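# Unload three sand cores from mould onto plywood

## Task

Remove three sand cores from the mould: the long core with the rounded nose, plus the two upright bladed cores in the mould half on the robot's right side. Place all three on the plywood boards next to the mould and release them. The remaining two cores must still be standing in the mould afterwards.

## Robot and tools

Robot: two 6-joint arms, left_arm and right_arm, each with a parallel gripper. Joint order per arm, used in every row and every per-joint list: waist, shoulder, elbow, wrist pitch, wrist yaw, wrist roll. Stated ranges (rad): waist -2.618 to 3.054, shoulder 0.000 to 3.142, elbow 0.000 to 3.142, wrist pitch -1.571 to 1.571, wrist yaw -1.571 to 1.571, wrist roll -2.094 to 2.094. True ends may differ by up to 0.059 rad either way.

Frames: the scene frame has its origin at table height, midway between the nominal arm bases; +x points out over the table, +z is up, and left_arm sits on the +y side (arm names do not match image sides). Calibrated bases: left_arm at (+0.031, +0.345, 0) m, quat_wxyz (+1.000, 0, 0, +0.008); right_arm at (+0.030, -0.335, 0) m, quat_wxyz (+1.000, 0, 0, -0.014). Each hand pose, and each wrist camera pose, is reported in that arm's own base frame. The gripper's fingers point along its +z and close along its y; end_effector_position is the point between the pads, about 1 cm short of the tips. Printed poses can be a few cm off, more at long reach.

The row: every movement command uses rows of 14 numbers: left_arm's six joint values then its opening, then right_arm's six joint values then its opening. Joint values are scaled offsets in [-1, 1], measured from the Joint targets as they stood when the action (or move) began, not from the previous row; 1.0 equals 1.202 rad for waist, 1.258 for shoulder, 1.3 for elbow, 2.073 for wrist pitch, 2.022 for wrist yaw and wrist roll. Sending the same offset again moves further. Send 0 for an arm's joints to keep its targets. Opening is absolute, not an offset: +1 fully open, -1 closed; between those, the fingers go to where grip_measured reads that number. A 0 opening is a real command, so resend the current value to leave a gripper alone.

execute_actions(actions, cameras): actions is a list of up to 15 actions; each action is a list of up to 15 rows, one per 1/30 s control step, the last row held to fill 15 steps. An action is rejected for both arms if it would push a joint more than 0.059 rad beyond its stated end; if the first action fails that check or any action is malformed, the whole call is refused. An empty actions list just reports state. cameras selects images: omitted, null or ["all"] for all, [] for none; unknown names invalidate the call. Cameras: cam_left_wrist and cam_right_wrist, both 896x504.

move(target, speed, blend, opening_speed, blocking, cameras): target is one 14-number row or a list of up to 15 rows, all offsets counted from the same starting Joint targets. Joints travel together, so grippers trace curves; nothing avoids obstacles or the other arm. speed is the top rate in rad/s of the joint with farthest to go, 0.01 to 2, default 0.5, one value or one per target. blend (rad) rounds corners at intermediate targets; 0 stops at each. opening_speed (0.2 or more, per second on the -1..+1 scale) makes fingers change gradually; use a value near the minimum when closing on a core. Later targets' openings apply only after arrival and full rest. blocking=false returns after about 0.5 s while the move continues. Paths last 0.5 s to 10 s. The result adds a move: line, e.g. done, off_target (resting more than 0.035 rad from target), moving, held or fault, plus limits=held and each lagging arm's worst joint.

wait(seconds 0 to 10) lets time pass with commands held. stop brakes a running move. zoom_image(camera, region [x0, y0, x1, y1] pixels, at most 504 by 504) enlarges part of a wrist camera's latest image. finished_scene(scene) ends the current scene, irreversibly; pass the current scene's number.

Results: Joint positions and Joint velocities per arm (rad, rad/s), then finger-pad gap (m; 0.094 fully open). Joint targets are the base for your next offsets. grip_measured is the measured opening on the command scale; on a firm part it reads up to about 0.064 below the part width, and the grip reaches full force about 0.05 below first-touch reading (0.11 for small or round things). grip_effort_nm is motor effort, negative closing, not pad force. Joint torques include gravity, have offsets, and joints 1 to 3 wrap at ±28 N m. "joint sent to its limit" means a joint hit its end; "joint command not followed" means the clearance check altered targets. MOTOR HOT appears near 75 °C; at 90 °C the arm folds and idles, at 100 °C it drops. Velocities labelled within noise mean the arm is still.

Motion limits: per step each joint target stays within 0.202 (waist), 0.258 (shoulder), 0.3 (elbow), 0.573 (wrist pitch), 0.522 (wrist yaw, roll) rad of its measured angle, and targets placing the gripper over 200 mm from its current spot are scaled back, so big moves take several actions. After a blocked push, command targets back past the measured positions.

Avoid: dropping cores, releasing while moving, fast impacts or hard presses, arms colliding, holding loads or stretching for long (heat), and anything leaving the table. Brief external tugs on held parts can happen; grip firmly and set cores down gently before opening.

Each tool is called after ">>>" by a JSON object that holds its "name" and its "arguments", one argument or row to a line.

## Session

>>> {"name": "execute_actions", "arguments": {
  "actions": []
}}

Scene clock: 0.00 s.
left_arm: end_effector_position=(+0.3919, -0.2703, +0.3417) grip_measured=+1.000 grip_effort_nm=n/a end_effector_quat_wxyz=(+0.564, +0.433, +0.543, -0.447) | right_arm: end_effector_position=(+0.3255, +0.0985, +0.1807) grip_measured=+1.000 grip_effort_nm=n/a end_effector_quat_wxyz=(+0.100, -0.217, +0.970, -0.037)
Joint positions: left_arm=[-0.271 1.676 1.232 0.519 1.072 -0.062 0.094] | right_arm=[0.342 1.662 1.591 -1.308 0.097 -0.107 0.094]
Joint velocities: within noise
Joint torques (N m): no reading
Heat: left arm: 31 °C; right arm: 32 °C.
Joint targets: left_arm=[-0.271 1.667 1.240 0.516 1.072 -0.062] | right_arm=[0.342 1.652 1.601 -1.306 0.099 -0.106]
Tool commands: left_gripper/opening=+1.0 right_gripper/opening=+1.0

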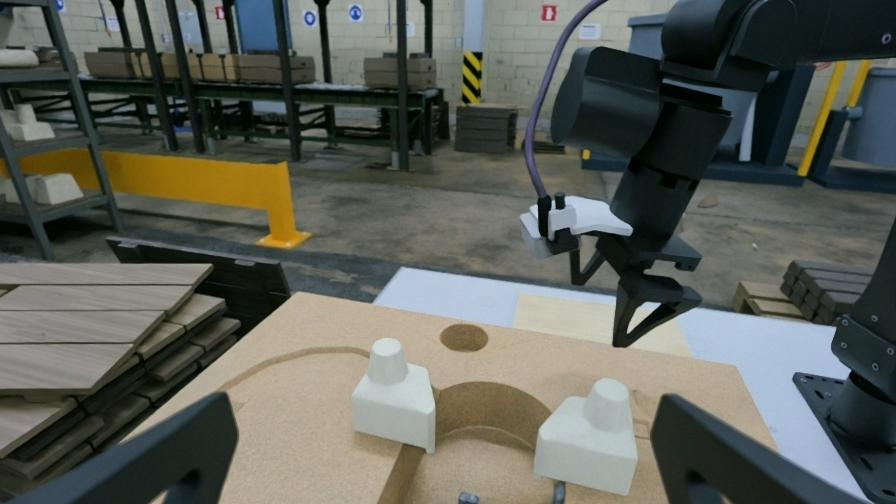

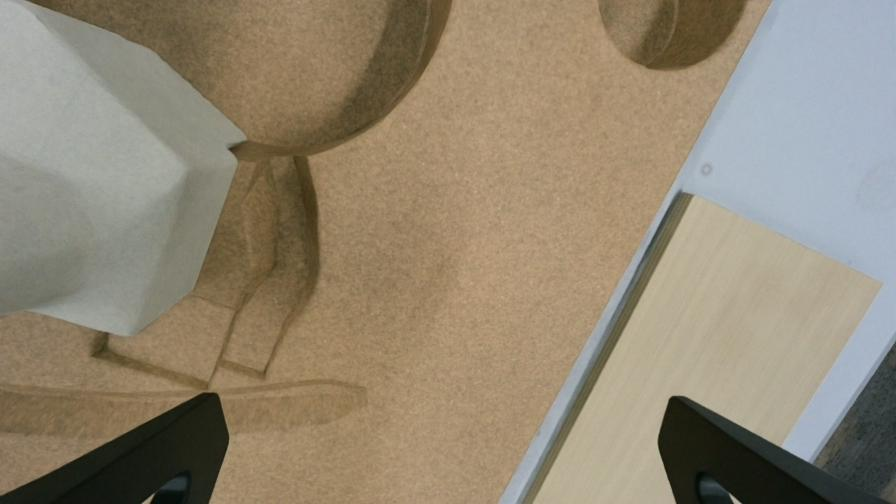

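>>> {"name": "move", "arguments": {
  "target": [-0.149,-0.204,0.326,-0.805,-0.530,0.0307,0.5,0.173,-0.192,0.0485,0.074,-0.049,0.0524,0.5],
  "speed": 1.0
}}

Scene clock: 7.17 s.
left_arm: end_effector_position=(+0.3231, -0.1536, +0.2902) grip_measured=+0.502 grip_effort_nm=-0.061 end_effector_quat_wxyz=(+0.305, +0.207, +0.927, -0.074) | right_arm: end_effector_position=(+0.3012, +0.1818, +0.2843) grip_measured=+0.503 grip_effort_nm=-0.129 end_effector_quat_wxyz=(+0.288, -0.258, +0.919, +0.076)
Joint positions: left_arm=[-0.442 1.43 1.641 -1.144 0.009 -0.006 0.071] | right_arm=[0.544 1.43 1.636 -1.171 0.007 -0.007 0.071]
Joint velocities: within noise
Joint torques (N m): left_arm=[-0.61 -6.04 6.75 1.48 -0.08 0.03] | right_arm=[0.58 -6.08 7.62 1.19 -0.08 0.03]
Heat: left arm: 32 °C; right arm: 34 °C.
Joint targets: left_arm=[-0.450 1.410 1.664 -1.153 0.000 0.000] | right_arm=[0.550 1.411 1.664 -1.152 0.000 0.000]
move: done

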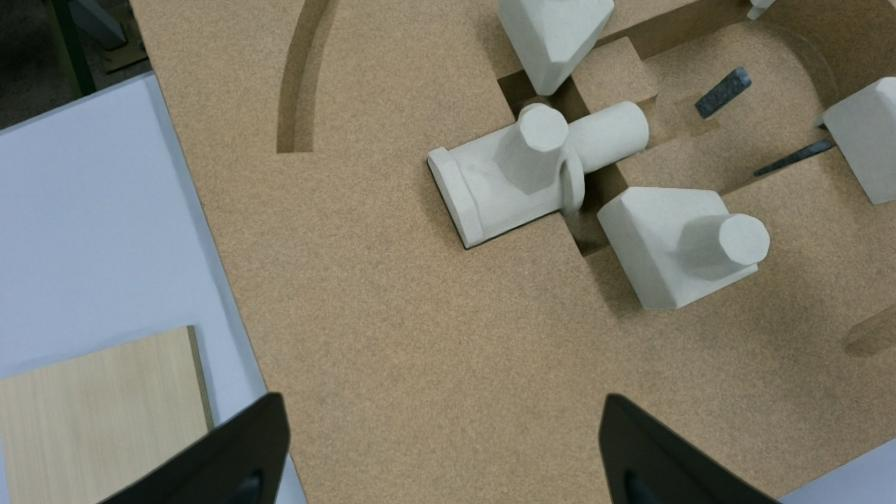

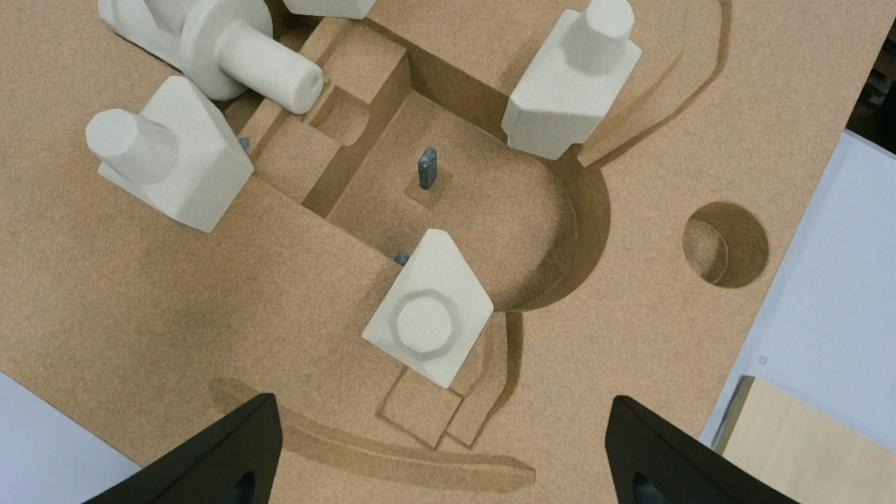

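>>> {"name": "move", "arguments": {
  "target": [-0.0807,0.4642,0.2646,0.0473,0,0,0.4,0.0175,0.1963,-0.0338,0.0034,0,0,0.4],
  "speed": 0.6
}}

Scene clock: 23.37 s.
left_arm: end_effector_position=(+0.4209, -0.2536, +0.2019) grip_measured=+0.402 grip_effort_nm=-0.066 end_effector_quat_wxyz=(+0.239, +0.257, +0.934, -0.071) | right_arm: end_effector_position=(+0.3221, +0.2033, +0.2046) grip_measured=+0.403 grip_effort_nm=-0.125 end_effector_quat_wxyz=(+0.183, -0.275, +0.942, +0.049)
Joint positions: left_arm=[-0.542 1.985 1.982 -1.064 0.007 -0.006 0.066] | right_arm=[0.563 1.654 1.627 -1.162 0.006 -0.006 0.066]
Joint velocities: within noise
Joint torques (N m): left_arm=[-0.39 -8.84 7.31 1.45 -0.03 0.01] | right_arm=[0.69 -6.19 4.97 0.87 -0.07 0.04]
Heat: left arm: 34 °C; right arm: 35 °C.
Joint targets: left_arm=[-0.547 1.994 2.008 -1.055 0.000 0.000] | right_arm=[0.571 1.657 1.620 -1.145 -0.001 0.000]
move: done

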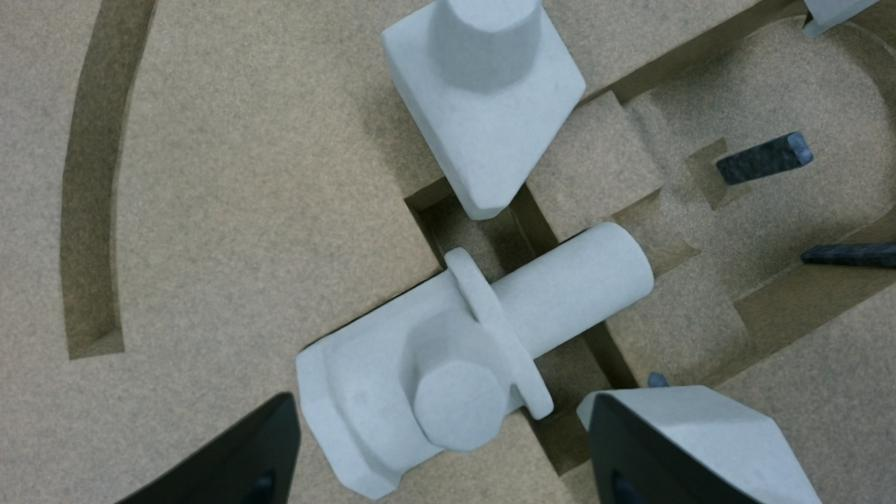

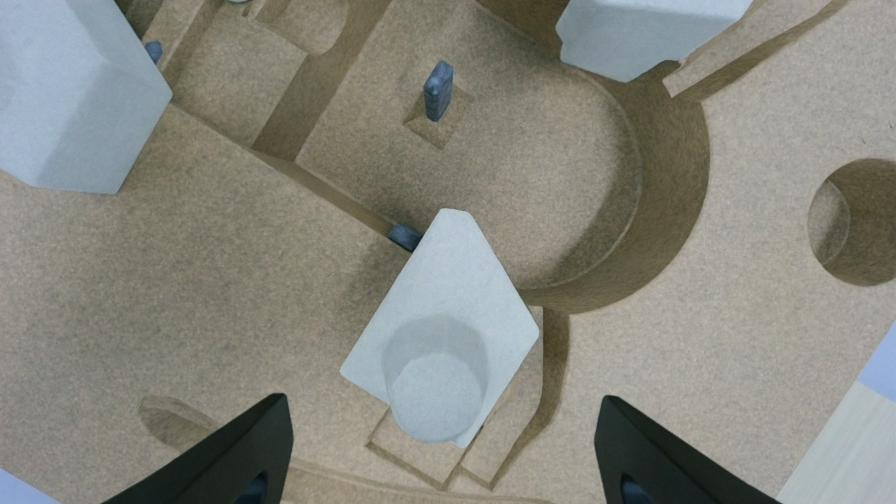

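>>> {"name": "move", "arguments": {
  "target": [-0.0075,-0.031,-0.1792,0.0941,0,0,0.3,0.004,-0.0056,-0.16,0.0917,0,0,0.3],
  "speed": 0.3
}}

Scene clock: 34.77 s.
left_arm: end_effector_position=(+0.4239, -0.2592, +0.1514) grip_measured=+0.302 grip_effort_nm=-0.061 end_effector_quat_wxyz=(+0.236, +0.261, +0.934, -0.071) | right_arm: end_effector_position=(+0.3229, +0.2048, +0.1512) grip_measured=+0.303 grip_effort_nm=-0.129 end_effector_quat_wxyz=(+0.175, -0.277, +0.944, +0.047)
Joint positions: left_arm=[-0.548 1.985 1.783 -0.871 0.007 -0.006 0.061] | right_arm=[0.566 1.654 1.42 -0.974 0.006 -0.006 0.061]
Joint velocities: within noise
Joint torques (N m): left_arm=[-0.58 -11.79 4.72 1.47 -0.07 0.03] | right_arm=[0.9 -6.84 4.97 0.86 -0.07 0.03]
Heat: left arm: 35 °C; right arm: 34 °C.
Joint targets: left_arm=[-0.556 1.955 1.775 -0.860 0.000 0.000] | right_arm=[0.576 1.650 1.412 -0.955 0.000 0.000]
move: done

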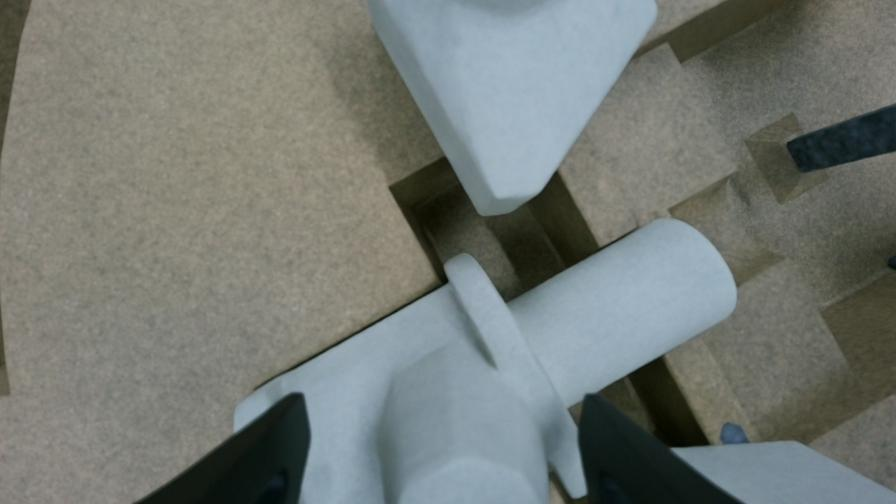

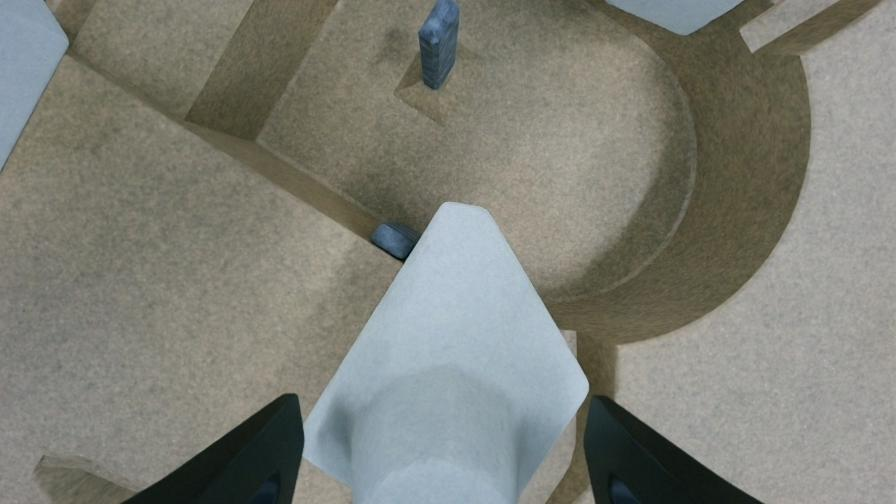

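>>> {"name": "move", "arguments": {
  "target": [-0.006,-0.018,0.006,0,0,0,0.3,0,0,0,0,0,0,-0.6],
  "speed": 0.1,
  "opening_speed": 0.4
}}

Scene clock: 40.23 s.
left_arm: end_effector_position=(+0.4219, -0.2622, +0.1560) grip_measured=+0.302 grip_effort_nm=-0.056 end_effector_quat_wxyz=(+0.241, +0.264, +0.931, -0.073) | right_arm: end_effector_position=(+0.3224, +0.2062, +0.1513) grip_measured=-0.291 grip_effort_nm=-1.004 end_effector_quat_wxyz=(+0.175, -0.278, +0.943, +0.048)
Joint positions: left_arm=[-0.555 1.976 1.783 -0.87 0.007 -0.006 0.061] | right_arm=[0.568 1.654 1.42 -0.973 0.004 -0.006 0.033]
Joint velocities: within noise
Joint torques (N m): left_arm=[-0.58 -12.75 5.33 1.5 -0.04 0.01] | right_arm=[0.68 -6.83 5 0.85 -0.06 0.03]
Heat: left arm: 36 °C; right arm: 34 °C.
Joint targets: left_arm=[-0.563 1.932 1.783 -0.860 0.000 0.000] | right_arm=[0.576 1.650 1.412 -0.955 0.000 0.000]
move: off_target (left_arm); left_arm: the shoulder is farthest, 0.043 rad from its target

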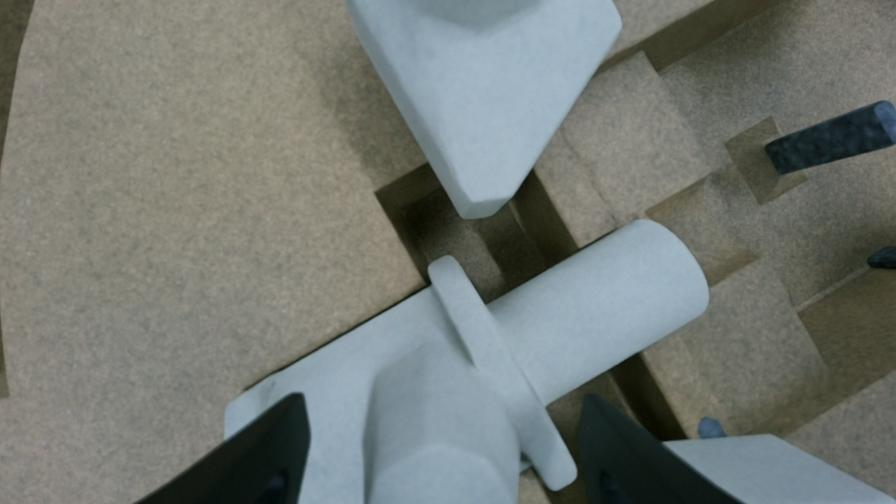

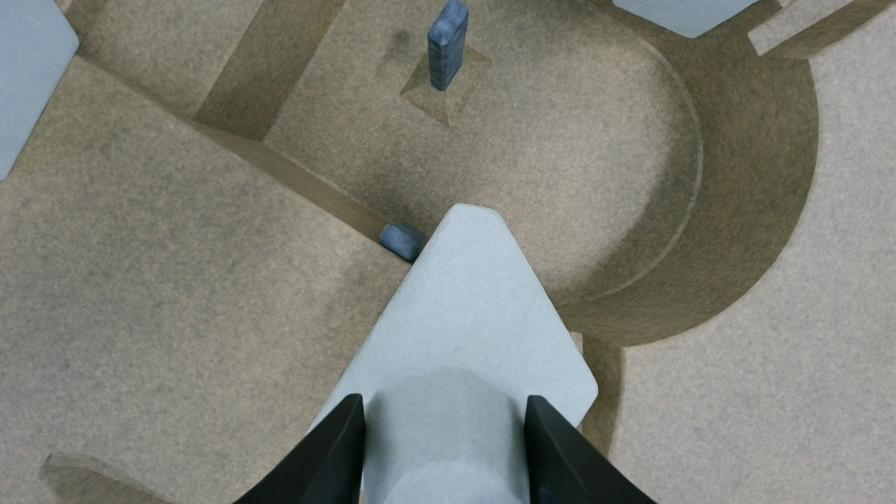

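>>> {"name": "move", "arguments": {
  "target": [
    [0,0,0,0,0,0,-0.65,0,0,0.1123,-0.0458,0,0,-0.6],
    [0,0,0,0,0,0,-0.65,0,0.0517,0.3715,-0.1761,0,0,-0.6]
  ],
  "speed": [0.15,0.35],
  "blend": 0.03,
  "opening_speed": 0.4
}}

Scene clock: 51.37 s.
left_arm: end_effector_position=(+0.4220, -0.2621, +0.1560) grip_measured=-0.315 grip_effort_nm=-0.999 end_effector_quat_wxyz=(+0.241, +0.264, +0.931, -0.072) | right_arm: end_effector_position=(+0.3213, +0.2056, +0.2380) grip_measured=-0.292 grip_effort_nm=-1.004 end_effector_quat_wxyz=(+0.172, -0.278, +0.944, +0.048)
Joint positions: left_arm=[-0.555 1.976 1.783 -0.87 0.007 -0.004 0.032] | right_arm=[0.568 1.72 1.849 -1.341 0.003 -0.005 0.033]
Joint velocities: within noise
Joint torques (N m): left_arm=[-0.53 -12.83 5.3 1.47 -0.06 0] | right_arm=[0.69 -7.05 8.94 0.88 -0.05 0.02]
Heat: left arm: 43 °C; right arm: 35 °C.
Joint targets: left_arm=[-0.563 1.932 1.783 -0.860 0.000 0.000] | right_arm=[0.576 1.716 1.895 -1.320 0.000 0.000]
move: off_target (left_arm, right_arm); blend cut to 0 rad at target 1; left_arm: the shoulder is farthest, 0.044 rad from its target; right_arm: the elbow is farthest, 0.046 rad from its target

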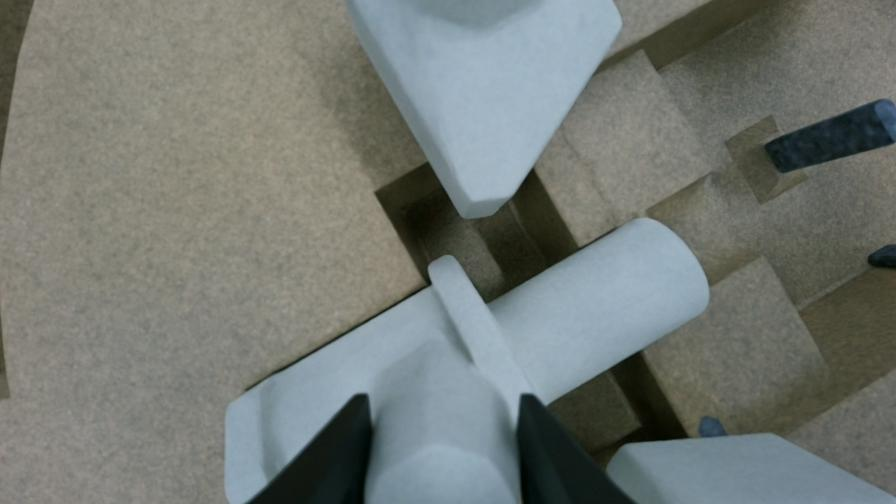

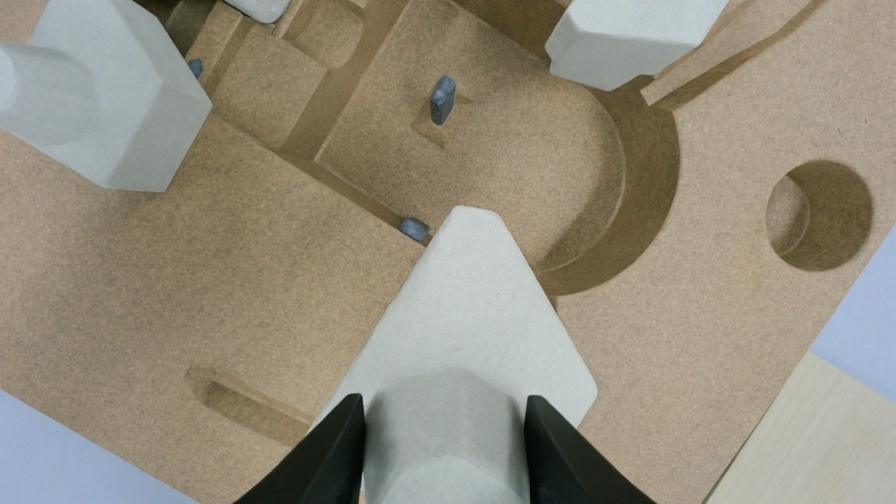

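>>> {"name": "move", "arguments": {
  "target": [
    [0,0.0064,0.1092,-0.0217,0,0,-0.65,-0.2,-0.1,-0.11,0.031,0,0,-0.6],
    [0,0.0302,0.3231,-0.1351,0,0,-0.65,-0.8278,-0.4141,-0.4577,0.1302,0,0,-0.6]
  ],
  "speed": [0.3,0.5],
  "blend": 0.05
}}

Scene clock: 68.50 s.
left_arm: end_effector_position=(+0.4105, -0.2549, +0.2502) grip_measured=-0.316 grip_effort_nm=-1.004 end_effector_quat_wxyz=(+0.257, +0.263, +0.927, -0.077) | right_arm: end_effector_position=(+0.2698, -0.1180, +0.2279) grip_measured=-0.292 grip_effort_nm=-1.009 end_effector_quat_wxyz=(+0.251, +0.197, +0.946, -0.054)
Joint positions: left_arm=[-0.555 1.976 2.15 -1.202 0.006 -0.004 0.032] | right_arm=[-0.415 1.227 1.296 -1.121 0.001 -0.005 0.033]
Joint velocities: within noise
Joint torques (N m): left_arm=[-0.5 -9.52 9.37 2.09 -0.05 -0.03] | right_arm=[-0.35 -5.75 5.86 1.6 -0.03 0.01]
Heat: left arm: 48 °C; right arm: 37 °C.
Joint targets: left_arm=[-0.563 1.970 2.202 -1.140 0.000 0.000] | right_arm=[-0.419 1.194 1.300 -1.050 0.000 0.000]
move: off_target (left_arm, right_arm); left_arm: the wrist pitch is farthest, 0.062 rad from its target; right_arm: the wrist pitch is farthest, 0.070 rad from its target

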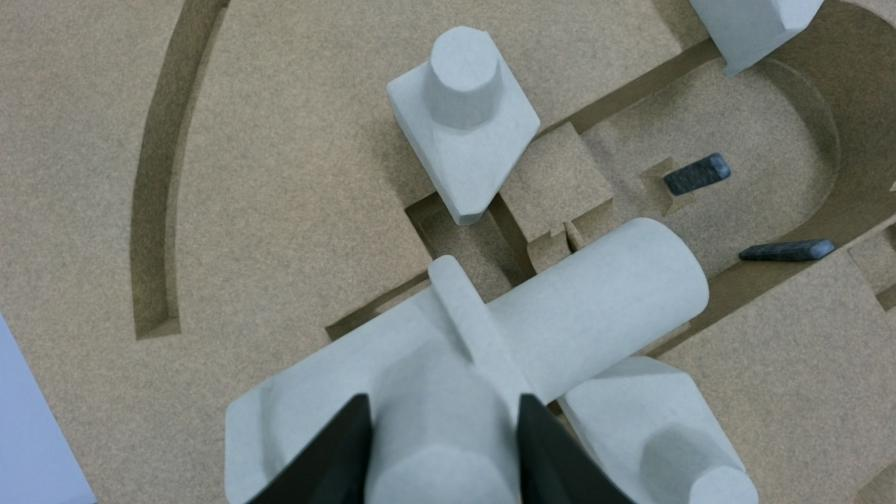

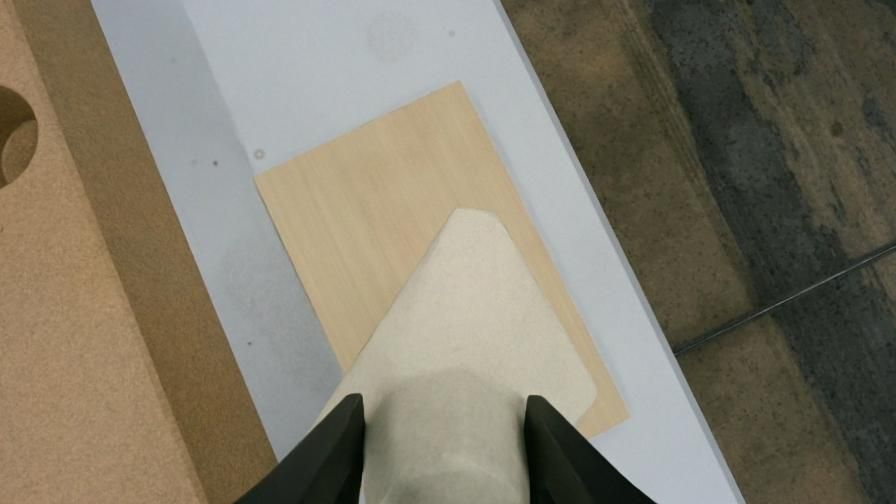

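>>> {"name": "move", "arguments": {
  "target": [
    [0.385,0,0,0,0,0,-0.65,-0.049,-0.04,-0.18,0.095,0,0,-0.6],
    [0.7937,-0.473,-0.5054,0.0241,0,0,-0.65,-0.049,-0.0827,-0.3731,0.1954,0,0,-0.6],
    [0.7937,-0.5167,-0.9108,0.2533,0,0,-0.65,-0.049,-0.0827,-0.3731,0.1954,0,0,-0.6]
  ],
  "speed": [0.5,0.5,0.35],
  "blend": 0.08
}}

Scene clock: 90.03 s.
left_arm: end_effector_position=(+0.3151, +0.1285, +0.1266) grip_measured=-0.316 grip_effort_nm=-1.004 end_effector_quat_wxyz=(+0.246, -0.187, +0.950, +0.047) | right_arm: end_effector_position=(+0.2544, -0.1285, +0.1248) grip_measured=-0.292 grip_effort_nm=-1.009 end_effector_quat_wxyz=(+0.259, +0.223, +0.938, -0.063)
Joint positions: left_arm=[0.384 1.38 1.005 -0.689 0 -0.004 0.032] | right_arm=[-0.471 1.124 0.81 -0.717 0.001 -0.005 0.033]
Joint velocities: within noise
Joint torques (N m): left_arm=[0.55 -9.01 6.41 2.19 0.03 -0.03] | right_arm=[-0.62 -5.31 6.27 1.61 -0.02 0.02]
Heat: left arm: 45 °C; right arm: 35 °C.
Joint targets: left_arm=[0.391 1.320 1.018 -0.615 0.000 0.000] | right_arm=[-0.478 1.090 0.815 -0.645 0.000 0.000]
move: off_target (left_arm, right_arm); left_arm: the wrist pitch is farthest, 0.074 rad from its target; right_arm: the wrist pitch is farthest, 0.072 rad from its target

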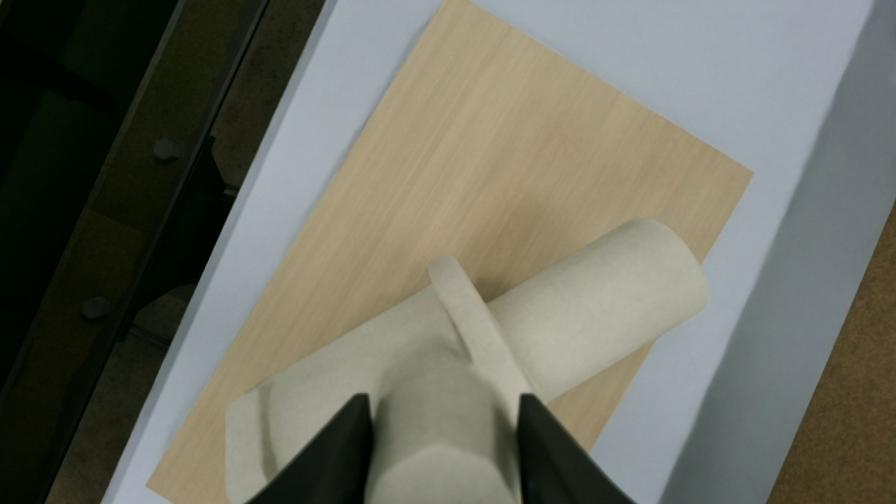

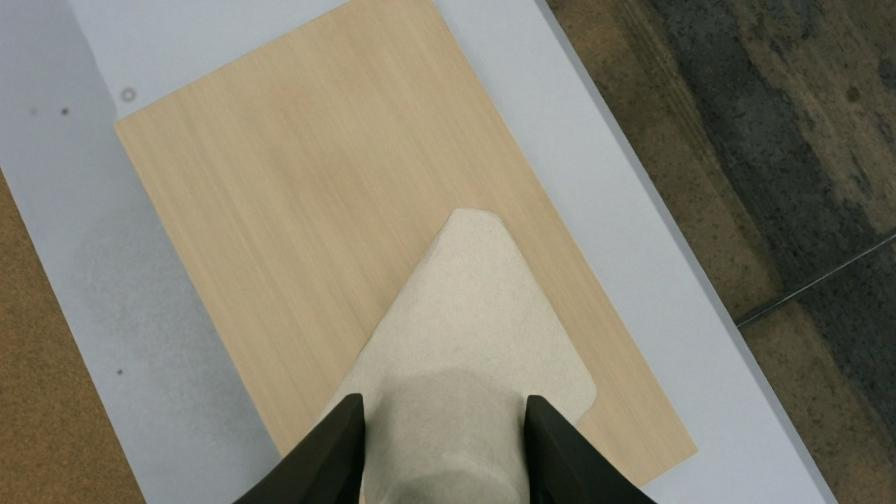

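>>> {"name": "move", "arguments": {
  "target": [0,0.012,-0.0323,0.0203,0,0,-0.65,0,0.008,-0.0385,0.024,0,0,-0.6],
  "speed": 0.12
}}

Scene clock: 96.20 s.
left_arm: end_effector_position=(+0.3164, +0.1290, +0.1199) grip_measured=-0.316 grip_effort_nm=-1.009 end_effector_quat_wxyz=(+0.252, -0.186, +0.948, +0.049) | right_arm: end_effector_position=(+0.2530, -0.1277, +0.1119) grip_measured=-0.292 grip_effort_nm=-1.009 end_effector_quat_wxyz=(+0.258, +0.223, +0.938, -0.063)
Joint positions: left_arm=[0.384 1.38 0.972 -0.644 0 -0.004 0.032] | right_arm=[-0.471 1.124 0.759 -0.668 0.001 -0.005 0.033]
Joint velocities: within noise
Joint torques (N m): left_arm=[0.55 -7.92 5.64 2.19 0.02 0.01] | right_arm=[-0.64 -4.45 6.28 1.63 -0.02 0.02]
Heat: left arm: 43 °C; right arm: 35 °C.
Joint targets: left_arm=[0.391 1.336 0.977 -0.573 0.000 0.000] | right_arm=[-0.478 1.100 0.764 -0.596 0.000 0.000]
move: off_target (left_arm, right_arm); left_arm: the wrist pitch is farthest, 0.071 rad from its target; right_arm: the wrist pitch is farthest, 0.072 rad from its target

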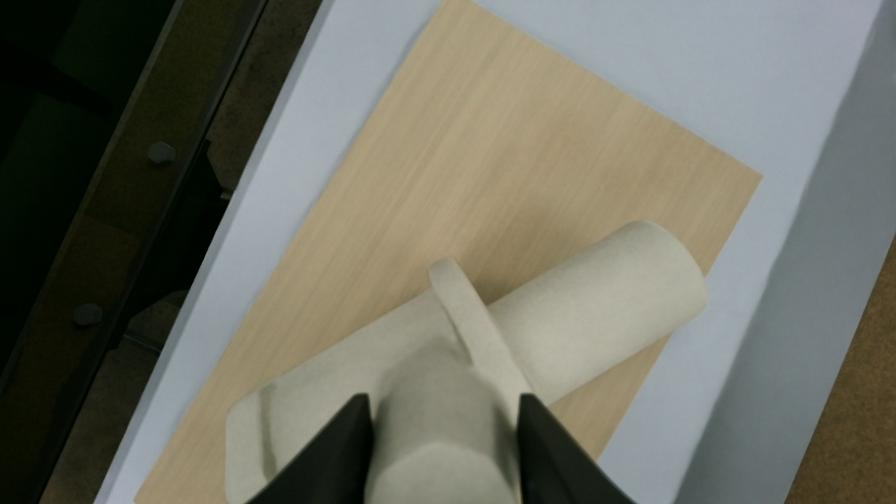

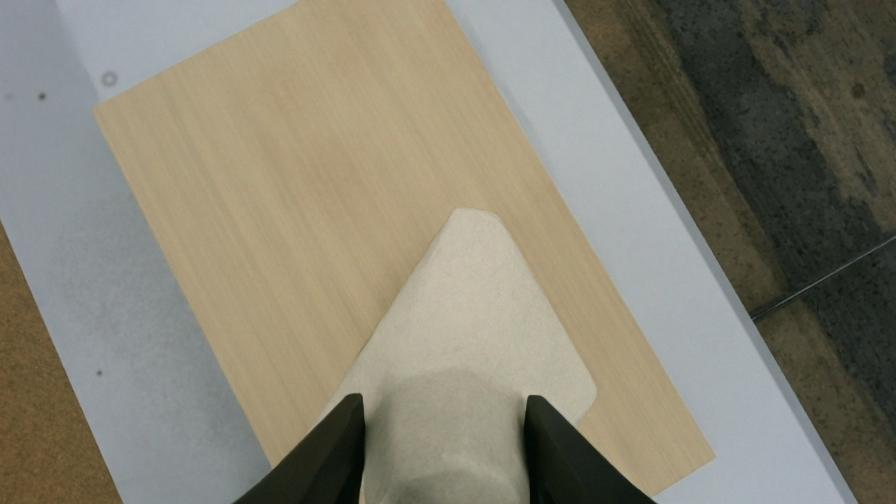

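>>> {"name": "move", "arguments": {
  "target": [0,0.008,-0.015,0.004,0,0,-0.65,0,0.008,-0.02,0.010,0,0,-0.6],
  "speed": 0.12
}}

Scene clock: 99.03 s.
left_arm: end_effector_position=(+0.3175, +0.1295, +0.1196) grip_measured=-0.316 grip_effort_nm=-1.004 end_effector_quat_wxyz=(+0.257, -0.186, +0.947, +0.050) | right_arm: end_effector_position=(+0.2535, -0.1280, +0.1076) grip_measured=-0.292 grip_effort_nm=-1.004 end_effector_quat_wxyz=(+0.261, +0.222, +0.937, -0.064)
Joint positions: left_arm=[0.384 1.376 0.961 -0.626 0 -0.004 0.032] | right_arm=[-0.471 1.124 0.739 -0.642 0.001 -0.005 0.033]
Joint velocities: within noise
Joint torques (N m): left_arm=[0.57 -6.75 4.97 2.07 0.03 0] | right_arm=[-0.66 -3.6 5.86 1.57 -0.03 0.01]
Heat: left arm: 42 °C; right arm: 35 °C.
Joint targets: left_arm=[0.391 1.345 0.957 -0.564 0.000 0.000] | right_arm=[-0.478 1.110 0.739 -0.575 0.000 0.000]
move: off_target (left_arm, right_arm); left_arm: the wrist pitch is farthest, 0.061 rad from its target; right_arm: the wrist pitch is farthest, 0.066 rad from its target

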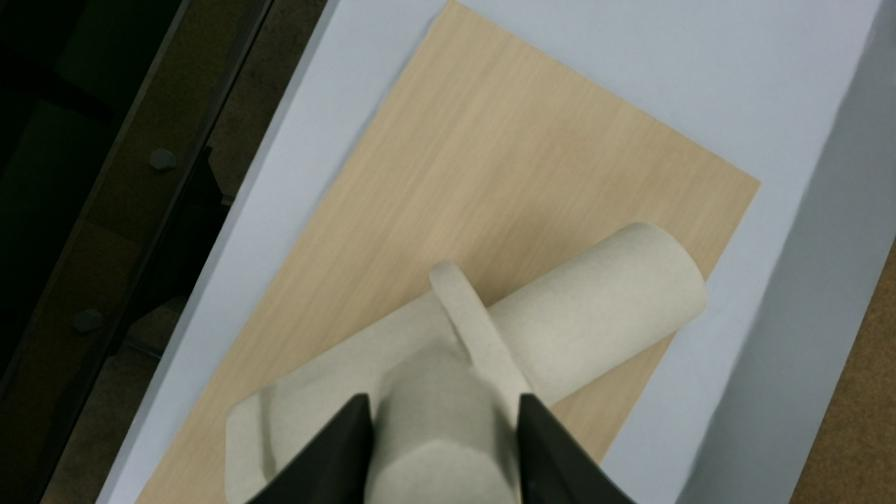

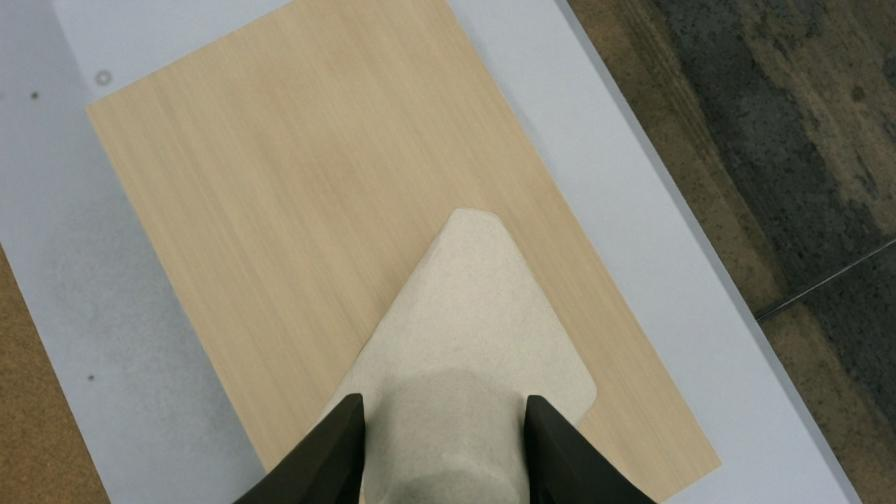

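>>> {"name": "move", "arguments": {
  "target": [0,0,0,-0.017,0,0,-0.65,0,0.008,-0.018,0.004,0,0,-0.6],
  "speed": 0.12,
  "cameras": ["cam_right_wrist"]
}}

Scene clock: 102.63 s.
left_arm: end_effector_position=(+0.3174, +0.1294, +0.1195) grip_measured=-0.316 grip_effort_nm=-0.994 end_effector_quat_wxyz=(+0.257, -0.186, +0.947, +0.050) | right_arm: end_effector_position=(+0.2553, -0.1293, +0.1062) grip_measured=-0.292 grip_effort_nm=-1.004 end_effector_quat_wxyz=(+0.267, +0.222, +0.935, -0.066)
Joint positions: left_arm=[0.384 1.376 0.961 -0.627 0 -0.004 0.032] | right_arm=[-0.471 1.124 0.727 -0.617 0.003 -0.005 0.033]
Joint velocities: within noise
Joint torques (N m): left_arm=[0.54 -6.82 4.96 1.72 0 -0.01] | right_arm=[-0.64 -2.77 5.03 1.44 -0.04 0.01]
Heat: left arm: 41 °C; right arm: 35 °C.
Joint targets: left_arm=[0.391 1.345 0.957 -0.600 0.000 0.000] | right_arm=[-0.478 1.121 0.715 -0.567 0.000 0.000]
move: off_target (right_arm); right_arm: the wrist pitch is farthest, 0.051 rad from its target
Images, in order (width x height): cam_right_wrist 896x504.

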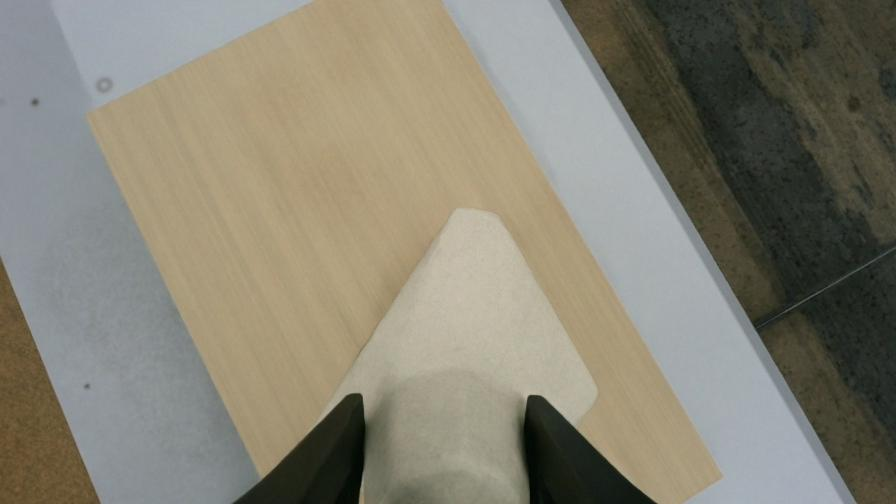

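>>> {"name": "move", "arguments": {
  "target": [0,0,0,0,0,0,-0.15,0,0,0.012,-0.02,0,0,-0.25],
  "opening_speed": 0.2
}}

Scene clock: 107.63 s.
left_arm: end_effector_position=(+0.3206, +0.1307, +0.1216) grip_measured=-0.152 grip_effort_nm=0.120 end_effector_quat_wxyz=(+0.265, -0.186, +0.945, +0.051) | right_arm: end_effector_position=(+0.2548, -0.1290, +0.1059) grip_measured=-0.249 grip_effort_nm=-0.022 end_effector_quat_wxyz=(+0.265, +0.222, +0.936, -0.066)
Joint positions: left_arm=[0.384 1.376 0.961 -0.61 0 -0.004 0.04] | right_arm=[-0.471 1.124 0.727 -0.62 0.003 -0.005 0.035]
Joint velocities: within noise
Joint torques (N m): left_arm=[0.57 -6.69 4.94 1.54 0.05 -0.02] | right_arm=[-0.64 -2.8 6.16 1.07 -0.04 0.02]
Heat: left arm: 40 °C; right arm: 35 °C.
Joint targets: left_arm=[0.391 1.345 0.957 -0.600 0.000 0.000] | right_arm=[-0.478 1.121 0.731 -0.608 0.000 0.000]
move: done

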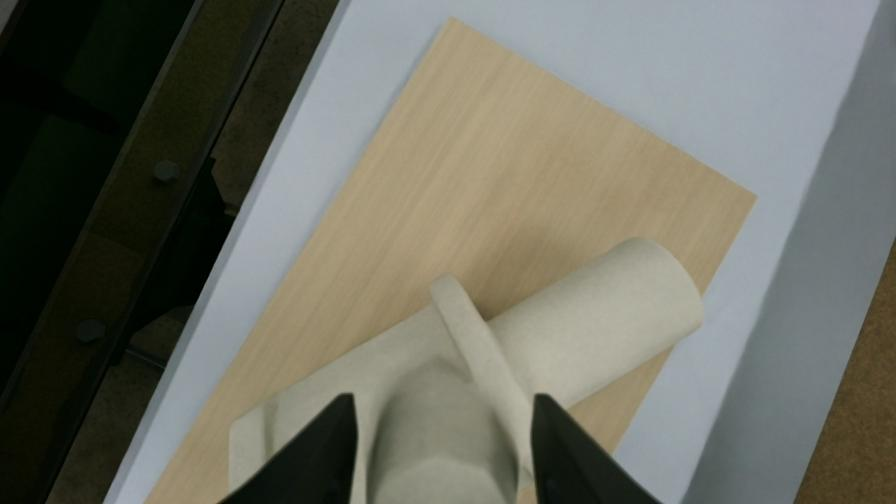

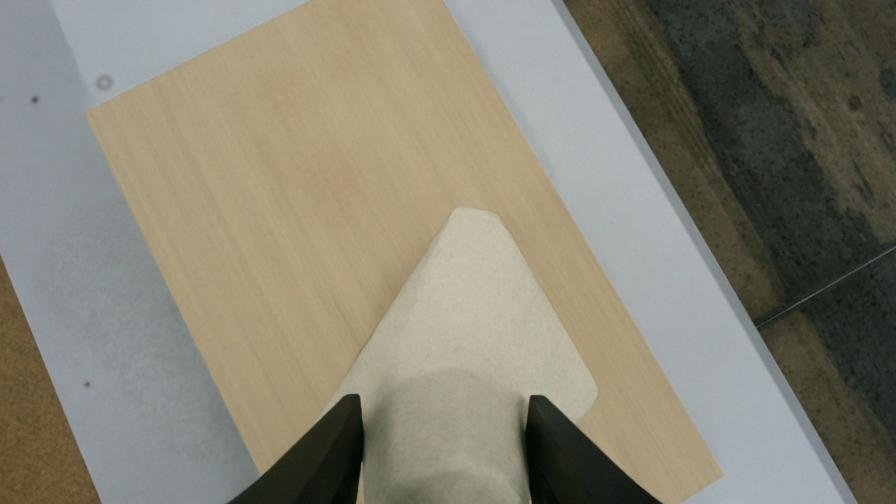

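>>> {"name": "move", "arguments": {
  "target": [0,0,0,0,0,0,0.35,0,0,0,0,0,0,-0.05],
  "opening_speed": 0.25
}}

Scene clock: 111.53 s.
left_arm: end_effector_position=(+0.3207, +0.1307, +0.1216) grip_measured=+0.348 grip_effort_nm=0.115 end_effector_quat_wxyz=(+0.265, -0.186, +0.945, +0.051) | right_arm: end_effector_position=(+0.2556, -0.1276, +0.1059) grip_measured=-0.053 grip_effort_nm=0.178 end_effector_quat_wxyz=(+0.266, +0.221, +0.936, -0.061)
Joint positions: left_arm=[0.384 1.376 0.961 -0.61 0 -0.004 0.063] | right_arm=[-0.471 1.124 0.727 -0.62 -0.006 -0.005 0.044]
Joint velocities: within noise
Joint torques (N m): left_arm=[0.51 -6.8 4.93 1.57 0.02 -0.02] | right_arm=[-0.62 -2.78 6.2 1.07 0.05 0.01]
Heat: left arm: 40 °C; right arm: 35 °C.
Joint targets: left_arm=[0.391 1.345 0.957 -0.600 0.000 0.000] | right_arm=[-0.478 1.121 0.731 -0.608 0.000 0.000]
move: done

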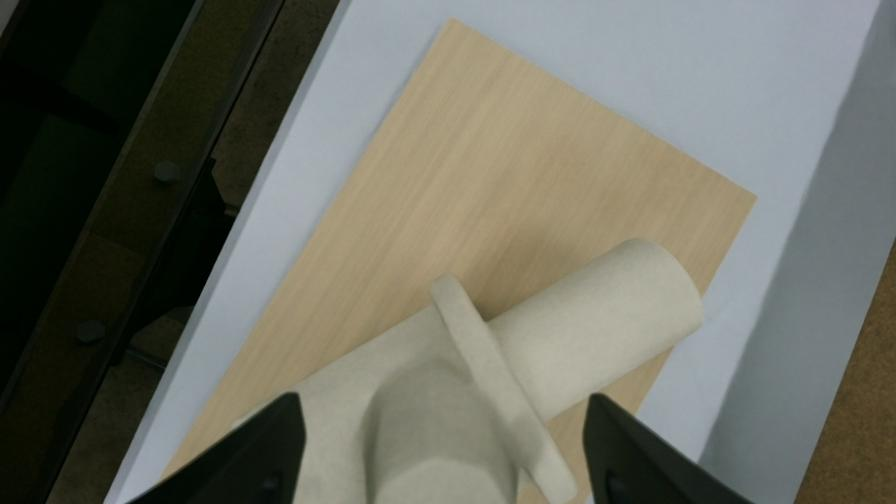

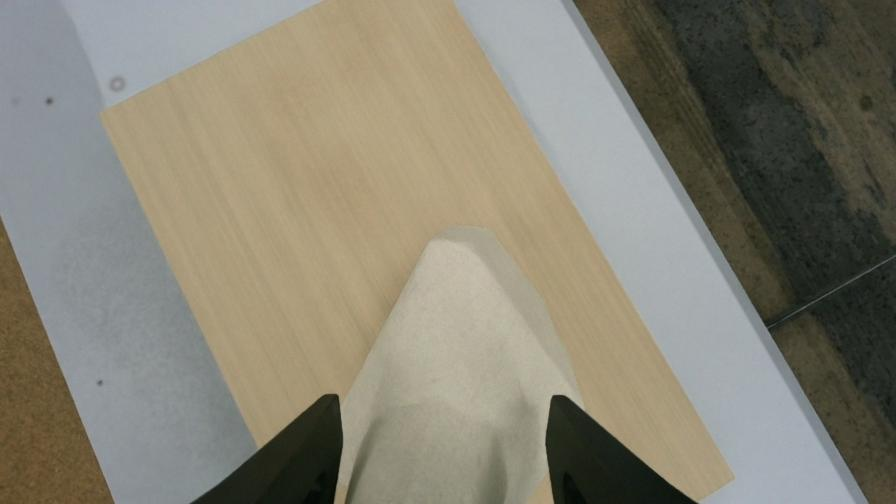

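>>> {"name": "move", "arguments": {
  "target": [0,-0.016,0.4538,-0.2557,0,0,0.35,0,0,0,0,0,0,0.4],
  "opening_speed": 0.25,
  "speed": 0.6
}}

Scene clock: 116.33 s.
left_arm: end_effector_position=(+0.3119, +0.1272, +0.2803) grip_measured=+0.348 grip_effort_nm=0.125 end_effector_quat_wxyz=(+0.307, -0.183, +0.932, +0.059) | right_arm: end_effector_position=(+0.2556, -0.1276, +0.1059) grip_measured=+0.397 grip_effort_nm=0.183 end_effector_quat_wxyz=(+0.266, +0.221, +0.936, -0.061)
Joint positions: left_arm=[0.384 1.34 1.528 -1.122 0 -0.004 0.063] | right_arm=[-0.471 1.124 0.727 -0.62 -0.006 -0.005 0.066]
Joint velocities: within noise
Joint torques (N m): left_arm=[0.5 -4.96 6.6 1.51 0.05 0] | right_arm=[-0.64 -2.8 6.17 1.07 0.05 0.01]
Heat: left arm: 39 °C; right arm: 35 °C.
Joint targets: left_arm=[0.391 1.325 1.547 -1.130 0.000 0.000] | right_arm=[-0.478 1.121 0.731 -0.608 0.000 0.000]
move: done

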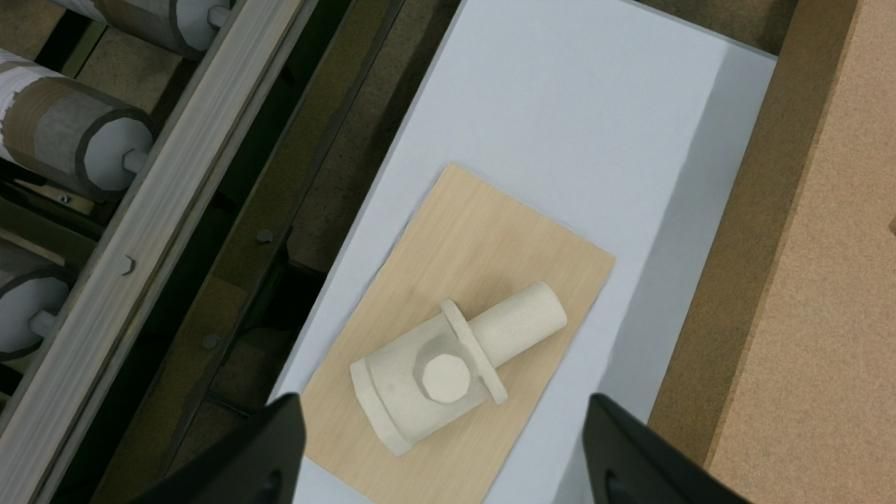

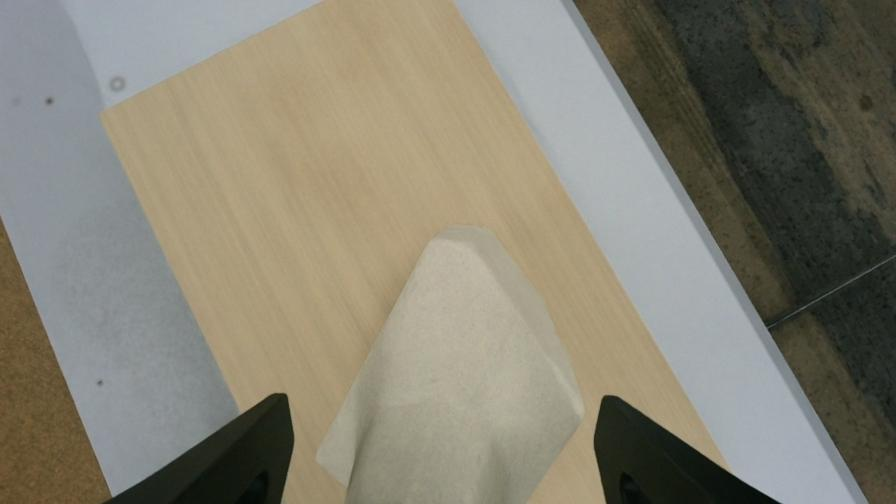

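>>> {"name": "move", "arguments": {
  "target": [
    [0,0,0,0,0,0,0.35,0,0.0588,0.4838,-0.2229,0,0,0.6],
    [0,0,0,0,0,0,0.35,0.7138,0.7647,1.1462,-0.1925,0,0,0.6]
  ],
  "speed": [0.4,0.8],
  "blend": 0.1,
  "cameras": ["cam_right_wrist"]
}}

every number of target 2 of 2 must lie in its column's range; nothing of the call was run
Scene clock: 120.93 s.
left_arm: end_effector_position=(+0.3118, +0.1271, +0.2802) grip_measured=+0.348 grip_effort_nm=0.129 end_effector_quat_wxyz=(+0.307, -0.183, +0.932, +0.059) | right_arm: end_effector_position=(+0.2556, -0.1276, +0.1059) grip_measured=+0.397 grip_effort_nm=0.183 end_effector_quat_wxyz=(+0.266, +0.221, +0.936, -0.061)
Joint positions: left_arm=[0.384 1.34 1.528 -1.122 0 -0.004 0.063] | right_arm=[-0.471 1.124 0.727 -0.62 -0.006 -0.005 0.066]
Joint velocities: within noise
Joint torques (N m): left_arm=[0.54 -4.89 6.64 1.5 0.03 0] | right_arm=[-0.66 -2.78 6.19 1.06 0.05 0.01]
Heat: left arm: 38 °C; right arm: 35 °C.
Joint targets: left_arm=[0.391 1.325 1.547 -1.130 0.000 0.000] | right_arm=[-0.478 1.121 0.731 -0.608 0.000 0.000]
Tool commands: left_gripper/opening=+0.35 right_gripper/opening=+0.4

>>> {"name": "move", "arguments": {
  "target": [
    [0,0,0,0,0,0,0.35,0,0.0588,0.4838,-0.2229,0,0,0.6],
    [0,0,0,0,0,0,0.35,0.712,0.66,1.0,-0.2,0,0,0.6]
  ],
  "speed": [0.4,0.8],
  "blend": 0.1,
  "cameras": ["cam_right_wrist"]
}}

Scene clock: 127.27 s.
left_arm: end_effector_position=(+0.3117, +0.1271, +0.2802) grip_measured=+0.348 grip_effort_nm=0.120 end_effector_quat_wxyz=(+0.307, -0.183, +0.932, +0.059) | right_arm: end_effector_position=(+0.4606, +0.1876, +0.2299) grip_measured=+0.597 grip_effort_nm=0.173 end_effector_quat_wxyz=(+0.285, -0.185, +0.939, +0.057)
Joint positions: left_arm=[0.384 1.34 1.528 -1.123 0 -0.004 0.063] | right_arm=[0.383 1.949 2 -1.031 -0.005 -0.005 0.075]
Joint velocities: within noise
Joint torques (N m): left_arm=[0.58 -5 6.69 1.5 0.02 0] | right_arm=[-0.38 -8.84 8.14 1.07 0.03 0.01]
Heat: left arm: 37 °C; right arm: 35 °C.
Joint targets: left_arm=[0.391 1.325 1.547 -1.130 0.000 0.000] | right_arm=[0.378 1.951 2.031 -1.022 0.000 0.000]
move: done
Images, in order (width x height): cam_right_wrist 896x504.

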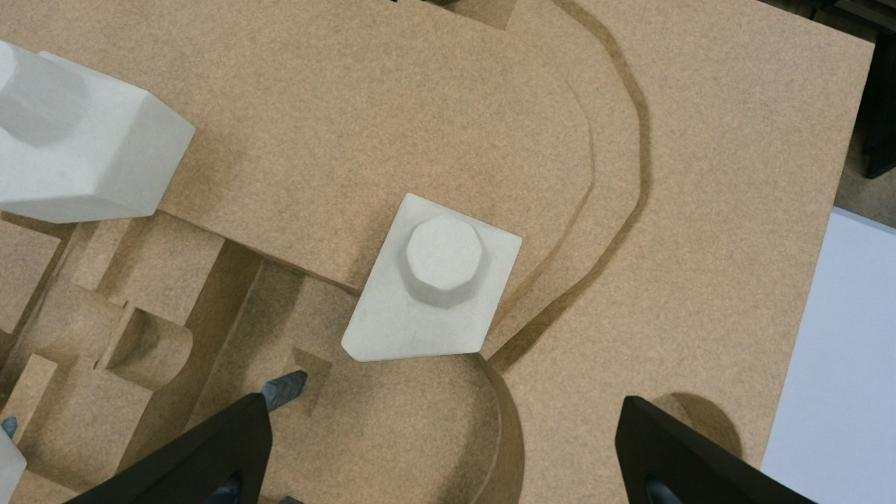

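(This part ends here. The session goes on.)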